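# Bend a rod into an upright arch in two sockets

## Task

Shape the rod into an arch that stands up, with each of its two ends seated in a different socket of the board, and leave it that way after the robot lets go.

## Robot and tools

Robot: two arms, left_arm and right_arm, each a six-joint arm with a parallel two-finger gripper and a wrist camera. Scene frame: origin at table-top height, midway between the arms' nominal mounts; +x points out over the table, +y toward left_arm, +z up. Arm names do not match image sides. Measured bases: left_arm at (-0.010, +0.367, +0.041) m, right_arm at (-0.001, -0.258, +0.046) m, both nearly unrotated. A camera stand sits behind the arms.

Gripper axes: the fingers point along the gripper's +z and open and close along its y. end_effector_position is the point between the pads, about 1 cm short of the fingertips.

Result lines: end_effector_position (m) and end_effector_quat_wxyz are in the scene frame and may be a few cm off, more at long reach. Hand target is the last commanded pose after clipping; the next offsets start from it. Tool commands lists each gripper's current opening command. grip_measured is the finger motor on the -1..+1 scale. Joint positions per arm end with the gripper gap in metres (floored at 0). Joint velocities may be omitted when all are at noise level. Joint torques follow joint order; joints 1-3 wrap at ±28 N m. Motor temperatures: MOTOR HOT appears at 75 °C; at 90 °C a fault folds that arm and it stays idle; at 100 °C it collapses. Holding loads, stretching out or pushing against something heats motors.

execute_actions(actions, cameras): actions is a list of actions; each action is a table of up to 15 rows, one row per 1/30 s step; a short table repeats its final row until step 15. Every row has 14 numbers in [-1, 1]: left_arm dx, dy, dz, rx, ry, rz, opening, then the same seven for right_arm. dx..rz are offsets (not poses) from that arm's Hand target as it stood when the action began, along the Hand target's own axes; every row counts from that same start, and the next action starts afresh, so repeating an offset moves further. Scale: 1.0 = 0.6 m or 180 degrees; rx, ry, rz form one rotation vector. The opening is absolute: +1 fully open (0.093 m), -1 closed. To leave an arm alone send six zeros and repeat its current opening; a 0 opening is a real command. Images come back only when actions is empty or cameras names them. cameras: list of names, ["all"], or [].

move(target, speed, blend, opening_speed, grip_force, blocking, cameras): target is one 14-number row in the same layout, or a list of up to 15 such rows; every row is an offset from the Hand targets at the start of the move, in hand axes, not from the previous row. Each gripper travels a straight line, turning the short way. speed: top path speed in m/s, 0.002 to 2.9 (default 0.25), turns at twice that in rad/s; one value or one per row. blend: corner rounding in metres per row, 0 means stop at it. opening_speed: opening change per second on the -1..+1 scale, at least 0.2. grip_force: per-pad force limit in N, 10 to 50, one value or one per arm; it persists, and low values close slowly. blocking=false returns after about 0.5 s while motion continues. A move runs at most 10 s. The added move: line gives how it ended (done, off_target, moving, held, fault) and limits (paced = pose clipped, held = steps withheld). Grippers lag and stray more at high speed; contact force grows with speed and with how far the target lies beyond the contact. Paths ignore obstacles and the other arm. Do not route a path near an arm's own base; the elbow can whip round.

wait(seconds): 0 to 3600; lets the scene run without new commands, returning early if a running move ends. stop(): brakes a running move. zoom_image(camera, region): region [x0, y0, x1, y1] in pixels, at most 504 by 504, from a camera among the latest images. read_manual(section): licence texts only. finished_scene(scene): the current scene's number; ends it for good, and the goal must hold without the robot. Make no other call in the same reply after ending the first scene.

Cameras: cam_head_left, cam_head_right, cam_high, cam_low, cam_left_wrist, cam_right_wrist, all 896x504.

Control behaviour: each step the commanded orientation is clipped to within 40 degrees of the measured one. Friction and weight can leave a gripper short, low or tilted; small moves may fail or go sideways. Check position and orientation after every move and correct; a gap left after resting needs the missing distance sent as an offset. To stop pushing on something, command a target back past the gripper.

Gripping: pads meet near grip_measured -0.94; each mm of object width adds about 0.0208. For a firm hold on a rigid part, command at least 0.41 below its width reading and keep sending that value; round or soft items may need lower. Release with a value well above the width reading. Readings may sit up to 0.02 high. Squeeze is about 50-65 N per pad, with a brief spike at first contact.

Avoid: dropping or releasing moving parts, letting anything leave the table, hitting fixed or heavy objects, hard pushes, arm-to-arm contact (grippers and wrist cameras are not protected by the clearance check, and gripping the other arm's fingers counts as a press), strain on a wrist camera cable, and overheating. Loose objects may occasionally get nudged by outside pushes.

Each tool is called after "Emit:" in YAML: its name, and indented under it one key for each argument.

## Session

Emit:
execute_actions:
  actions: []
  cameras: ["cam_head_left"]

Scene clock: 0.00 s.
left_arm: end_effector_position=(+0.3713, +0.3922, +0.1034) grip_measured=+1.000 end_effector_quat_wxyz=(+0.534, -0.063, +0.842, +0.038) | right_arm: end_effector_position=(+0.3686, -0.2483, +0.0954) grip_measured=+1.000 end_effector_quat_wxyz=(+0.494, +0.012, +0.868, +0.051)
Joint positions: left_arm=[0.016 1.593 0.363 0.785 -0.119 -0.059 0.093] | right_arm=[-0.025 1.551 0.361 0.657 -0.088 0.065 0.093]
Joint velocities: within noise
Joint torques (N m): no reading
Motor temperatures (°C): left_arm=[30 38 36 27 28 29 30] | right_arm=[28 38 36 30 30 31 29]
Heat: left arm: 38 °C; right arm: 38 °C.
Hand target: left_arm +0.3769, +0.3924, +0.1150; +0.550, -0.063, +0.832, +0.038 | right_arm +0.3746, -0.2483, +0.1059; +0.510, +0.011, +0.859, +0.051
Tool commands: left_gripper/opening=+1.0 right_gripper/opening=+1.0
Images, in order (width x height): cam_head_left 896x504.

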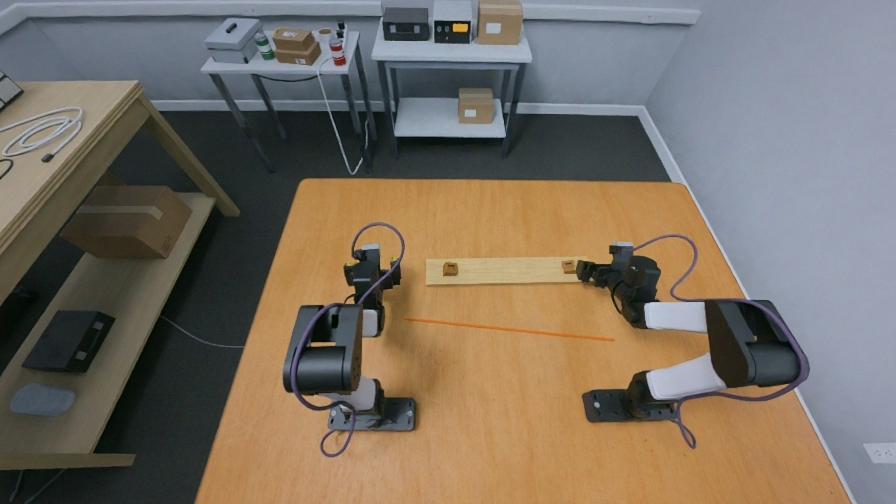

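Emit:
move:
  target: [-0.0683,-0.3447,-0.068,0.314,0.2735,0.478,0, -0.0918,0.1265,-0.0295,-0.2394,0.2926,-0.4541,0]
  speed: 0.45
  cameras: ["cam_left_wrist","cam_right_wrist"]

Scene clock: 20.93 s.
left_arm: end_effector_position=(+0.3812, +0.1855, +0.1646) grip_measured=+0.002 end_effector_quat_wxyz=(-0.006, +0.702, +0.712, -0.006) | right_arm: end_effector_position=(+0.3802, -0.1787, +0.1641) grip_measured=+0.002 end_effector_quat_wxyz=(-0.001, +0.700, -0.714, -0.006)
Joint positions: left_arm=[-0.429 2.261 2.218 -1.543 0.007 1.125 0.045] | right_arm=[0.189 2.038 1.842 -1.381 -0.011 -1.352 0.045]
Joint torques (N m): left_arm=[-0.24 -9.55 8.23 0.25 -0.08 0.25] | right_arm=[-0.03 -7.79 7.71 0.26 -0.02 -0.17]
Motor temperatures (°C): left_arm=[30 41 39 32 28 29 30] | right_arm=[28 40 38 37 30 31 29]
Heat: left arm: 41 °C; right arm: 40 °C.
Hand target: left_arm +0.3858, +0.1850, +0.1702; +0.000, +0.707, +0.707, +0.000 | right_arm +0.3829, -0.1781, +0.1698; +0.000, +0.707, -0.707, +0.000
Off the commanded pose: left_arm 0.007 m, 1 deg | right_arm 0.007 m, 1 deg.
move: done

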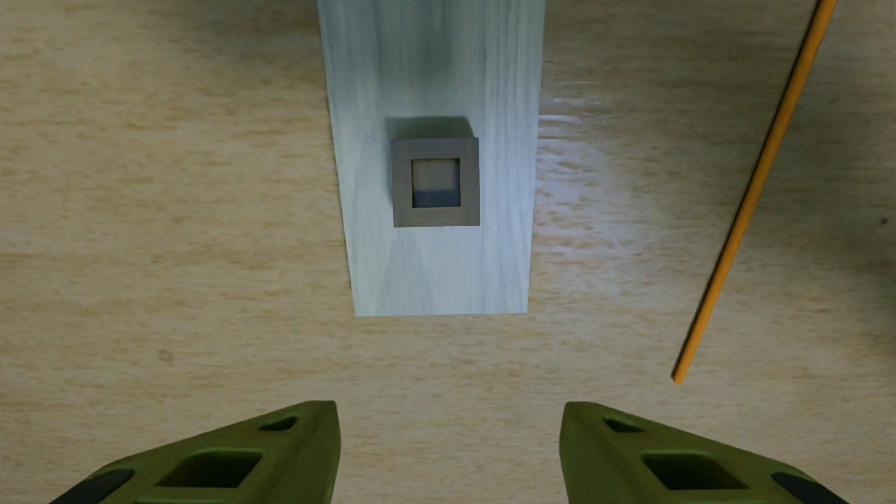

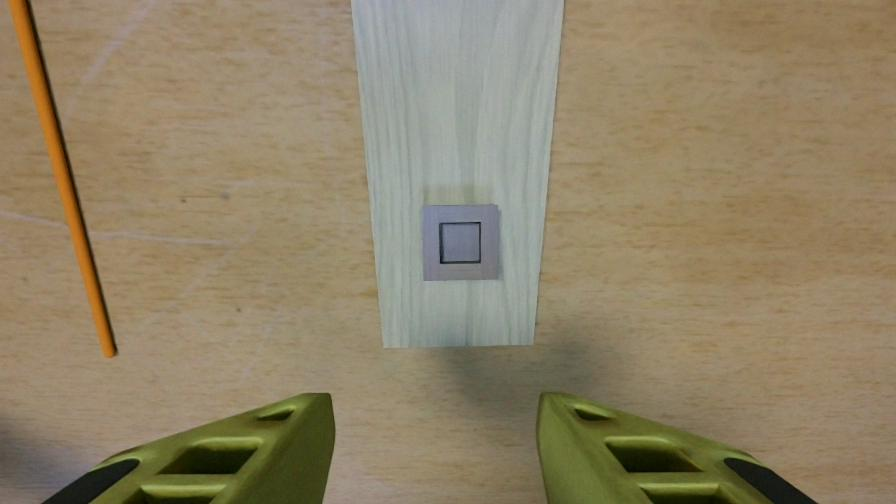

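Emit:
move:
  target:
    - [0.1012,-0.2607,0.2003,0,0,0.0286,0, 0.065,0.3248,0.1997,0,0,0.0286,0]
    - [0.1012,-0.2607,0.273,0,0,0.0286,0, 0.065,0.3248,0.2758,0,0,0.0286,0]
    - [0.1012,-0.2607,0.273,0,0,0.0286,-1, 0.065,0.3248,0.2758,0,0,0.0286,-1]
  speed: [0.4,0.08,0.08]
  blend: [0.01,0,0]
  opening_speed: 1.5
  cameras: ["cam_left_wrist","cam_right_wrist"]

Scene clock: 40.07 s.
left_arm: end_effector_position=(+0.2285, +0.2464, +0.0083) grip_measured=-0.976 end_effector_quat_wxyz=(-0.003, +0.732, +0.681, -0.003) | right_arm: end_effector_position=(+0.1861, -0.2178, +0.0069) grip_measured=-0.974 end_effector_quat_wxyz=(-0.003, -0.675, +0.738, +0.007)
Joint positions: left_arm=[-0.463 1.783 0.848 -0.644 0.003 1.178 0] | right_arm=[0.192 1.541 0.538 -0.581 -0.009 -1.279 0]
Joint torques (N m): left_arm=[-0.55 -5.67 4.01 0.55 -0.02 0.25] | right_arm=[0.28 -3.19 3.32 0.72 -0.04 0.04]
Motor temperatures (°C): left_arm=[30 47 39 30 28 29 30] | right_arm=[28 43 41 33 30 31 29]
Heat: left arm: 47 °C; right arm: 43 °C.
Hand target: left_arm +0.2294, +0.2456, +0.0063; +0.000, +0.738, +0.675, +0.000 | right_arm +0.1881, -0.2172, +0.0044; +0.000, -0.675, +0.738, +0.000
Off the commanded pose: left_arm 0.002 m, 1 deg | right_arm 0.003 m, 1 deg.
move: done

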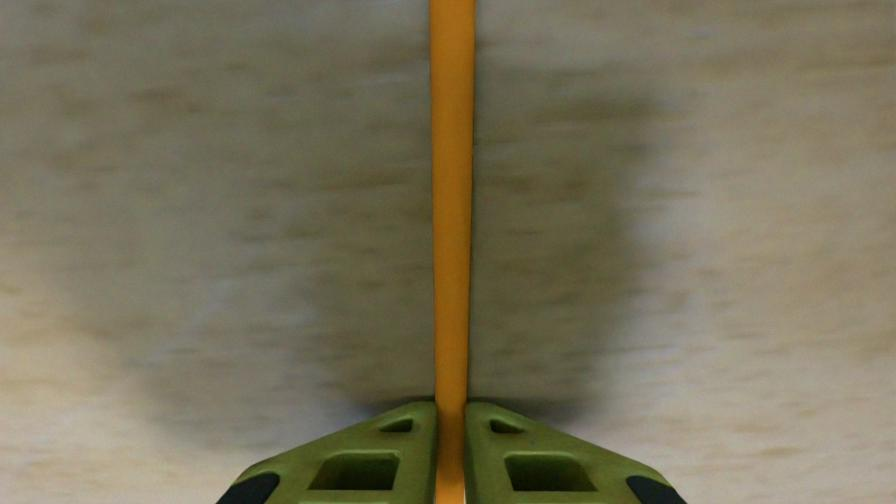

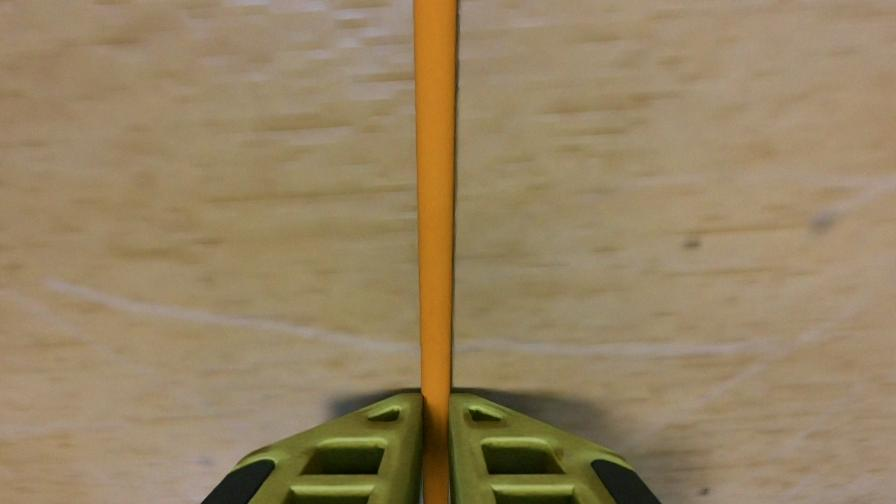

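Emit:
move:
  target:
    - [0,0,-0.1333,0,0,0,-1, 0,0,-0.1333,0,0,0,-1]
    - [-0.0132,0.2587,-0.3062,0,0,-0.0338,-1, 0.011,-0.3403,-0.3093,0,0,-0.0338,-1]
    - [-0.0173,0.2592,-0.3145,-0.0059,-0.111,-0.0335,-1, 0.0068,-0.3398,-0.3177,-0.0059,-0.111,-0.0335,-1]
    - [-0.0405,0.2615,-0.3062,-0.0118,-0.222,-0.0324,-1, -0.0163,-0.3375,-0.3093,-0.0118,-0.222,-0.0324,-1]
    - [-0.0778,0.2655,-0.2862,-0.0162,-0.3052,-0.0312,-1, -0.0537,-0.3335,-0.2793,-0.0162,-0.3052,-0.0312,-1]
    - [-0.1815,0.2663,-0.2112,-0.0212,-0.3996,-0.0293,-1, -0.1558,-0.3185,-0.2043,-0.0212,-0.3996,-0.0293,-1]
  speed: [0.2,0.25,0.22,0.22,0.22,0.18]
  blend: [0.03,0.04,0.04,0.04,0.04,0]
  cameras: ["cam_high","cam_low"]

Emit:
zoom_image:
  camera: "cam_high"
  region: [390, 200, 600, 340]

Emit:
zoom_image:
  camera: "cam_low"
  region: [445, 200, 565, 290]

Scene clock: 64.77 s.
left_arm: end_effector_position=(+0.3878, +0.1430, +0.1149) grip_measured=-0.977 end_effector_quat_wxyz=(+0.403, +0.552, +0.612, -0.397) | right_arm: end_effector_position=(+0.3890, -0.1658, +0.1186) grip_measured=-0.974 end_effector_quat_wxyz=(-0.396, +0.583, -0.588, -0.396)
Joint positions: left_arm=[-0.169 2.087 1.236 -0.185 1.14 0.949 0] | right_arm=[-0.175 2.29 1.607 -1.263 -1.16 -1.972 0]
Joint torques (N m): left_arm=[-4.27 -10.97 4.92 1.62 0.86 0] | right_arm=[3.84 -9.2 3.32 -0.17 -1.39 -0.05]
Heat: left arm: 47 °C; right arm: 42 °C.
Hand target: left_arm +0.3788, +0.1229, +0.1332; +0.419, +0.567, +0.577, -0.412 | right_arm +0.3868, -0.1411, +0.1271; -0.412, +0.577, -0.567, -0.419
Off the commanded pose: left_arm 0.029 m, 5 deg | right_arm 0.026 m, 4 deg.
move: off_target (left_arm, right_arm)

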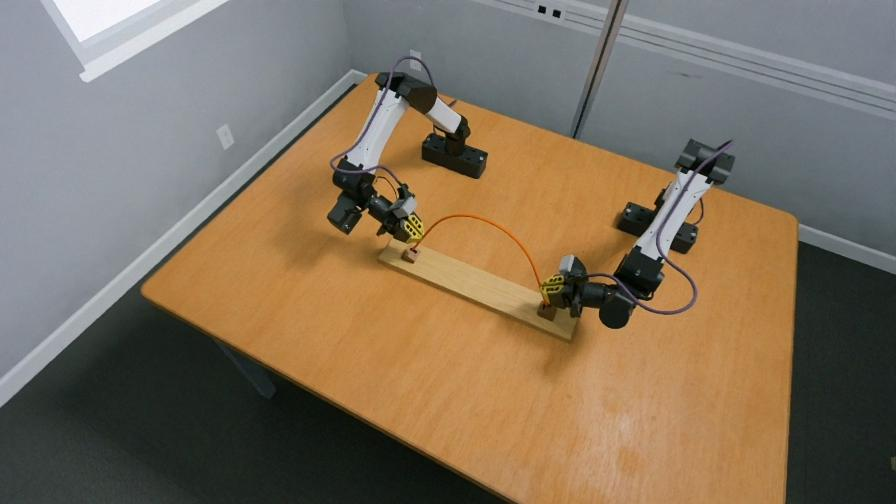

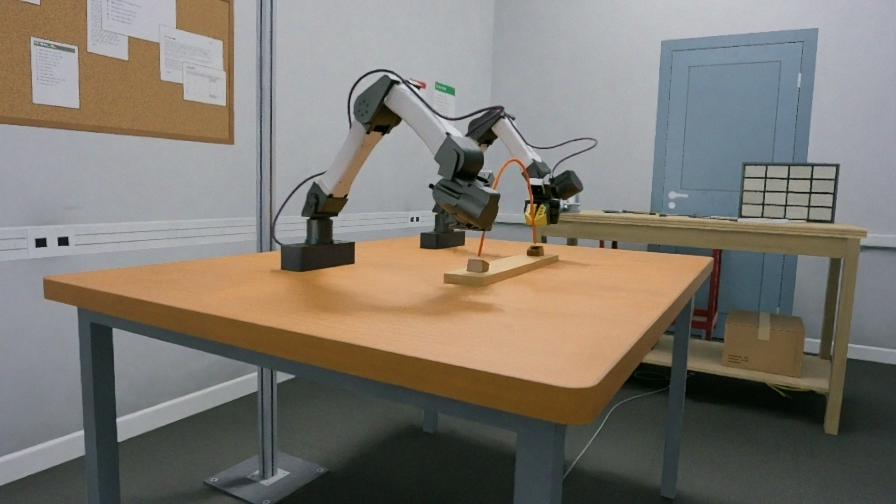

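Scaled by 2.400 from the camera's image (finer frame: 1280x720).

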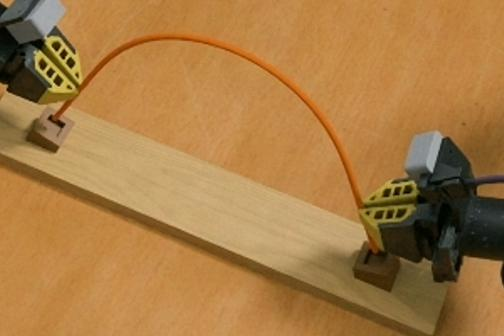

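Scaled by 4.200 from the camera's image (finer frame: 1280x720).

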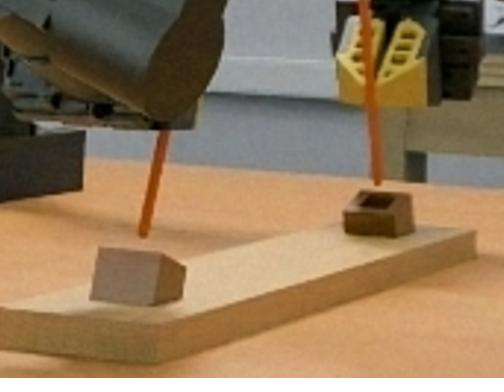

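Emit:
move:
  target:
    - [0.0267,-0.0052,0.0148,0,0,0,-1, 0.0242,-0.0018,0.0228,0,0,0,-1]
    - [0.0535,-0.0033,0.0183,0,0,0,-1, 0.0468,-0.0027,0.0232,0,0,0,-1]
    - [0.0915,0.0043,-0.008,0,0,0,-1, 0.0863,-0.0022,-0.0115,0,0,0,-1]
  speed: [0.08,0.05,0.06]
  blend: [0.004,0.004,0]
  cameras: ["cam_high","cam_low"]

Emit:
zoom_image:
  camera: "cam_high"
  region: [390, 232, 430, 268]

Emit:
zoom_image:
  camera: "cam_high"
  region: [528, 290, 568, 326]

Emit:
zoom_image:
  camera: "cam_low"
  region: [455, 230, 565, 290]

Scene clock: 85.20 s.
left_arm: end_effector_position=(+0.3815, +0.1484, +0.0914) grip_measured=-0.977 end_effector_quat_wxyz=(+0.429, +0.561, +0.574, -0.416) | right_arm: end_effector_position=(+0.3911, -0.1664, +0.0954) grip_measured=-0.974 end_effector_quat_wxyz=(-0.430, +0.559, -0.573, -0.418)
Joint positions: left_arm=[-0.145 2.164 1.19 -0.073 1.234 1.027 0] | right_arm=[-0.19 2.391 1.602 -1.261 -1.249 -2.072 0]
Joint torques (N m): left_arm=[-1.47 -7.39 6.05 0.95 0.26 0.32] | right_arm=[0.53 -7.01 4.79 -0.27 -0.25 -0.18]
Motor temperatures (°C): left_arm=[30 53 39 31 29 29 31] | right_arm=[28 47 39 32 32 31 30]
Heat: left arm: 53 °C; right arm: 47 °C.
Hand target: left_arm +0.3810, +0.1444, +0.0823; +0.419, +0.567, +0.577, -0.412 | right_arm +0.3886, -0.1637, +0.0800; -0.412, +0.577, -0.567, -0.419
Off the commanded pose: left_arm 0.010 m, 1 deg | right_arm 0.016 m, 3 deg.
joint sent to its limit (right arm) — joint 6 (wrist roll), lower limit. The joint targets still meet the commanded pose.
move: off_target (right_arm)

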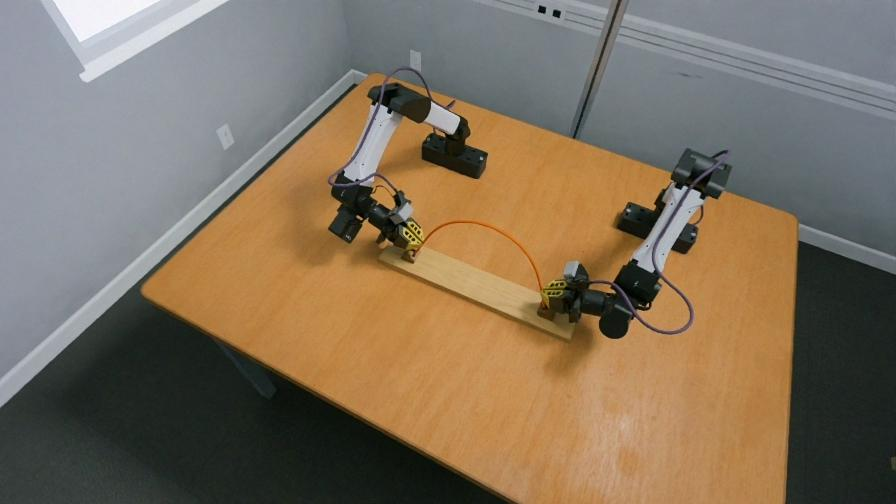

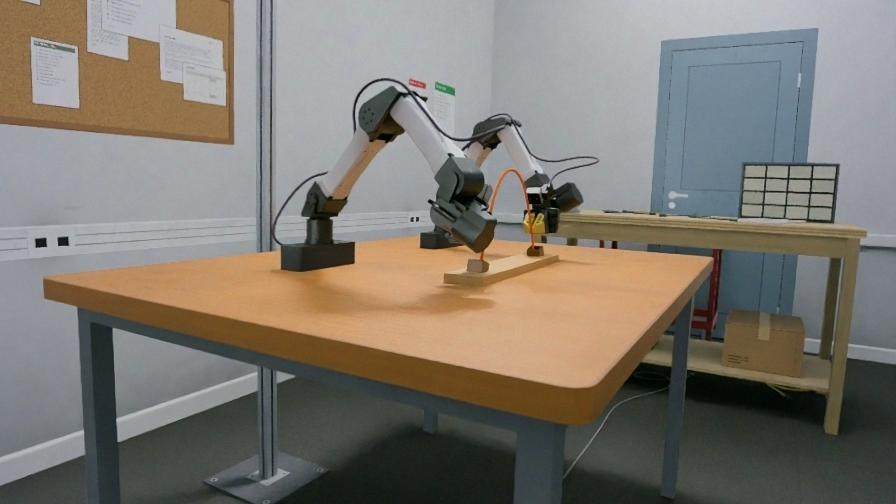

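Scaled by 12.600 from the camera's image (finer frame: 1280x720).

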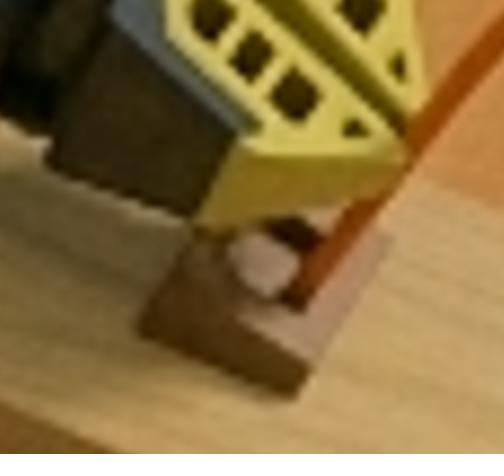

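Scaled by 12.600 from the camera's image (finer frame: 1280x720).

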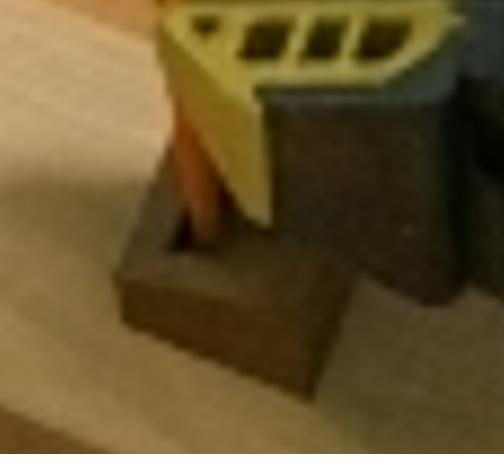

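Scaled by 4.582 from the camera's image (finer frame: 1280x720).

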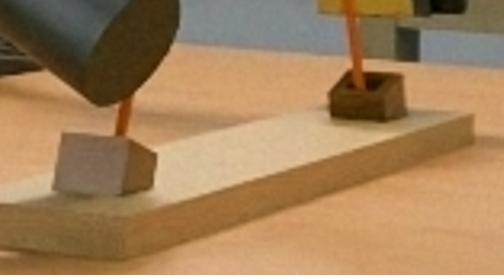

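Emit:
move:
  target:
    - [0.0034,0,-0.0105,0,0,0,-1, -0.0253,-0.0015,-0.0193,0,0,0,-1]
    - [0.0034,0,-0.0105,0,0,0,-1, 0.006,-0.0015,-0.013,0,0,0,-1]
  speed: 0.06
  cameras: ["cam_high","cam_low"]

Emit:
zoom_image:
  camera: "cam_high"
  region: [390, 232, 430, 268]

Emit:
zoom_image:
  camera: "cam_high"
  region: [528, 290, 568, 326]

Emit:
zoom_image:
  camera: "cam_low"
  region: [455, 230, 565, 290]

Scene clock: 101.50 s.
left_arm: end_effector_position=(+0.3792, +0.1524, +0.0924) grip_measured=-0.977 end_effector_quat_wxyz=(+0.431, +0.563, +0.568, -0.419) | right_arm: end_effector_position=(+0.3905, -0.1699, +0.0966) grip_measured=-0.974 end_effector_quat_wxyz=(-0.424, +0.556, -0.578, -0.421)
Joint positions: left_arm=[-0.134 2.164 1.193 -0.111 1.251 1.071 0] | right_arm=[-0.198 2.394 1.615 -1.291 -1.239 -2.077 0]
Joint torques (N m): left_arm=[-0.94 -7.35 6.34 0.8 0.18 0.28] | right_arm=[-0.47 -7.24 3.99 -0.02 -0.23 -0.14]
Heat: left arm: 51 °C; right arm: 46 °C.
Hand target: left_arm +0.3809, +0.1511, +0.0823; +0.419, +0.567, +0.577, -0.412 | right_arm +0.3896, -0.1722, +0.0789; -0.412, +0.577, -0.567, -0.419
Off the commanded pose: left_arm 0.010 m, 2 deg | right_arm 0.018 m, 3 deg.
joint sent to its limit (right arm) — joint 6 (wrist roll), lower limit. The joint targets still meet the commanded pose.
move: off_target (right_arm)

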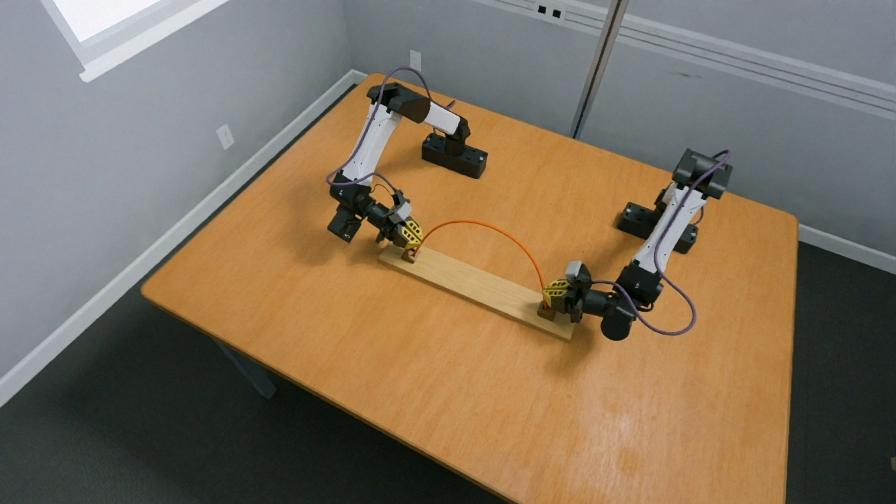

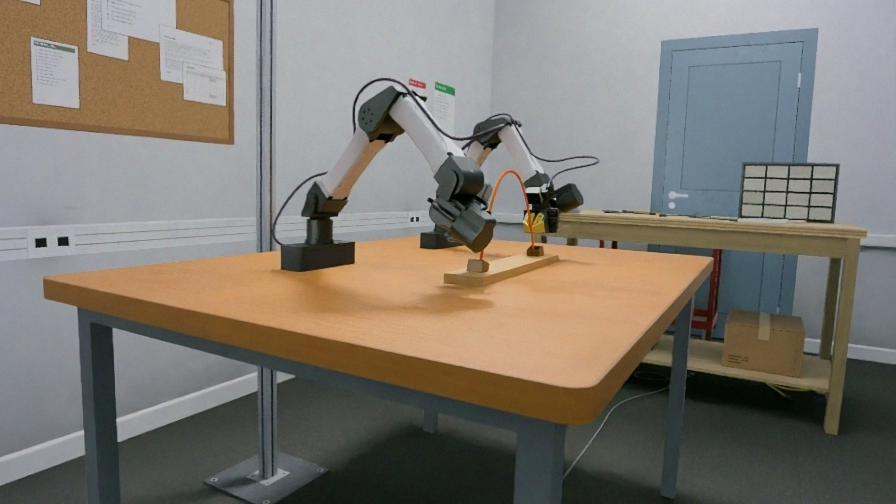

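Scaled by 12.600 from the camera's image (finer frame: 1280x720).

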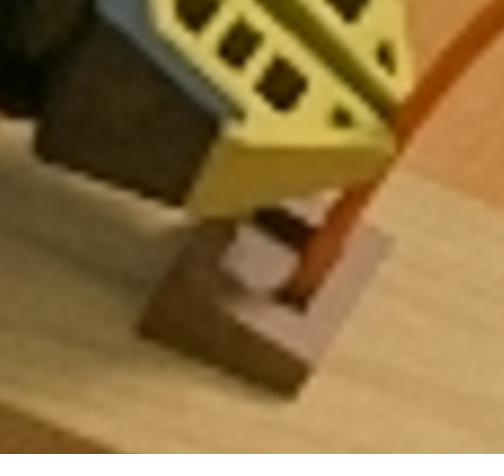

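Scaled by 12.600 from the camera's image (finer frame: 1280x720).

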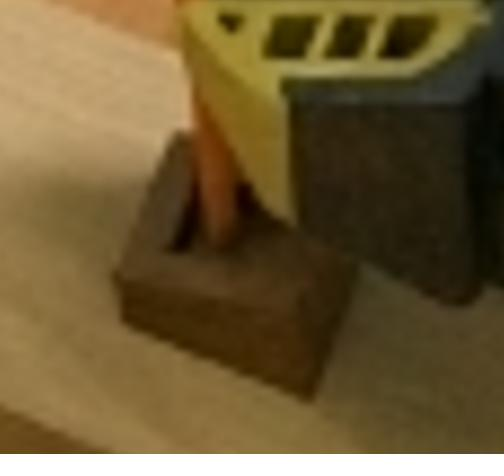

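Scaled by 4.582 from the camera's image (finer frame: 1280x720).

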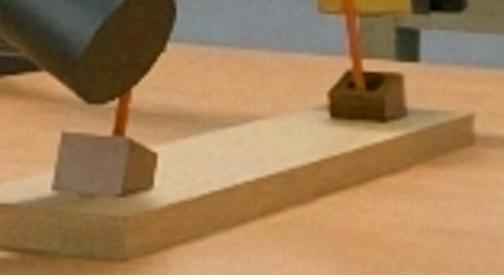

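Emit:
move:
  target:
    - [-0.012,-0.0017,-0.0063,0,0,0,-1, -0.0242,-0.0017,-0.0065,0,0,0,-1]
    - [-0.012,-0.0017,-0.0063,0,0,0,0.2, -0.0242,-0.0017,-0.0065,0,0,0,0.2]
    - [-0.012,-0.0017,-0.15,0,0,0,0.2, -0.0242,-0.0017,-0.15,0,0,0,0.2]
  speed: [0.08,0.08,0.2]
  opening_speed: 0.9
  cameras: ["cam_high","cam_low","cam_left_wrist","cam_right_wrist"]

Scene clock: 116.53 s.
left_arm: end_effector_position=(+0.3722, +0.2359, +0.1112) grip_measured=+0.198 end_effector_quat_wxyz=(+0.409, +0.559, +0.589, -0.418) | right_arm: end_effector_position=(+0.3867, -0.2539, +0.1020) grip_measured=+0.198 end_effector_quat_wxyz=(+0.389, -0.531, +0.650, +0.380)
Joint positions: left_arm=[0.077 2.21 1.436 -0.976 1.242 1.723 0.055] | right_arm=[-0.393 2.373 1.686 -1.421 -1.076 -2.077 0.055]
Joint torques (N m): left_arm=[-0.69 -8.7 7.25 -0.04 0.61 0.29] | right_arm=[0.21 -11.88 6.48 -0.76 -0.63 -0.15]
Heat: left arm: 51 °C; right arm: 47 °C.
Hand target: left_arm +0.3785, +0.2344, +0.1171; +0.419, +0.567, +0.577, -0.412 | right_arm +0.3919, -0.2533, +0.1205; +0.412, -0.577, +0.567, +0.419
Off the commanded pose: left_arm 0.009 m, 2 deg | right_arm 0.019 m, 12 deg.
joint sent to its limit (right arm) — joint 6 (wrist roll), lower limit. The joint targets are off in orientation, not in position.
move: off_target (right_arm); target 2's new opening was sent with right_arm's hand 0.004 m and 3 deg from that target

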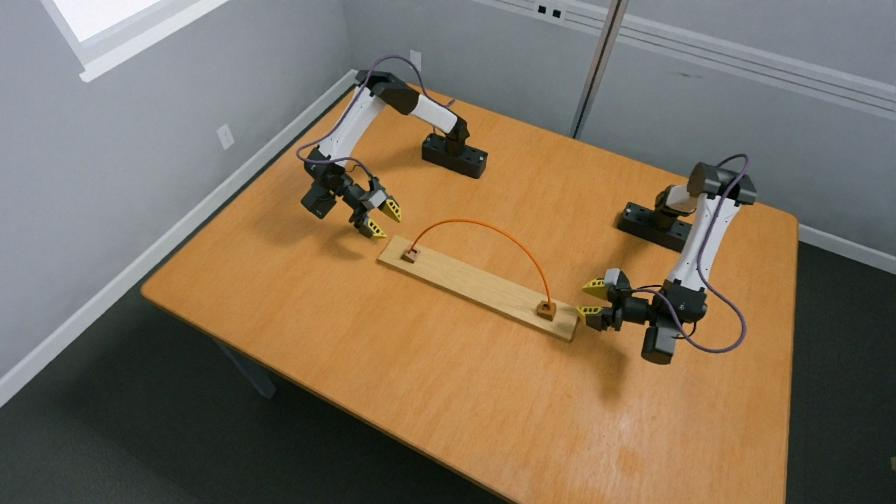

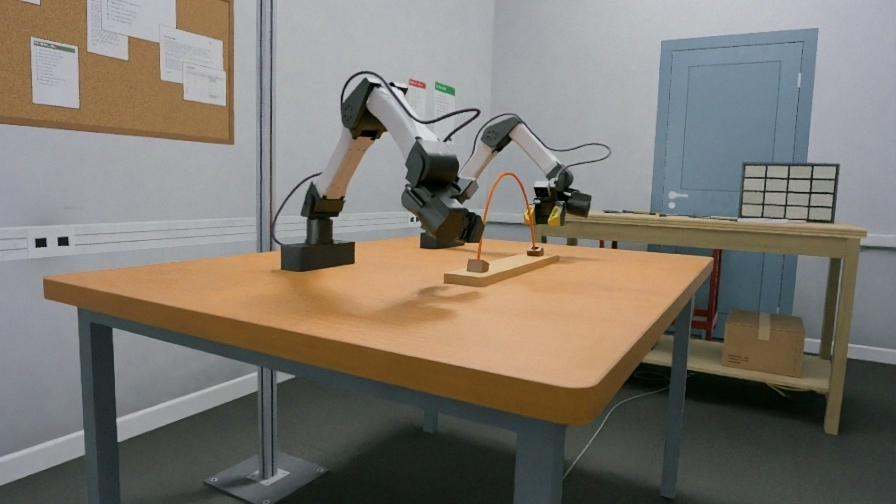

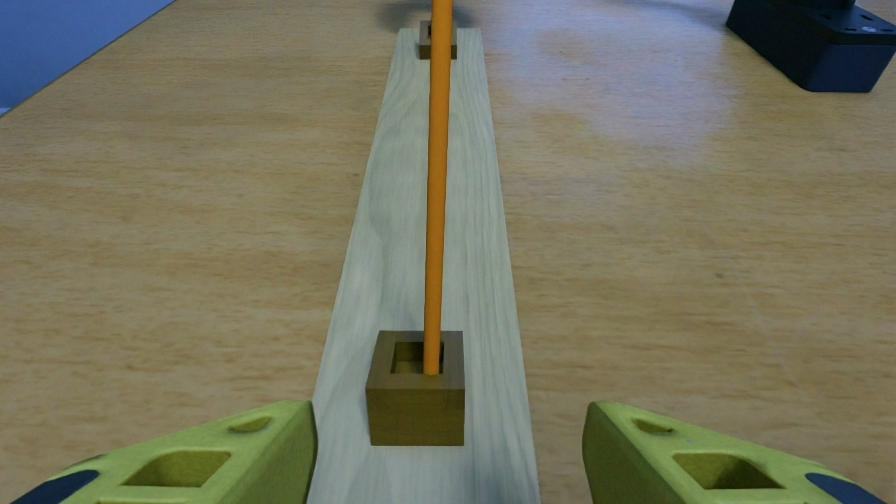

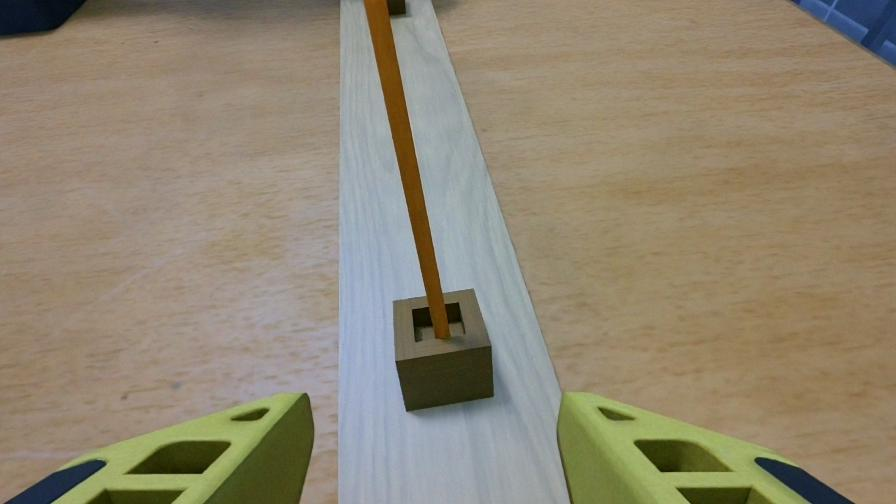

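Emit:
finished_scene:
  scene: 3

The scene is finished: the task was done.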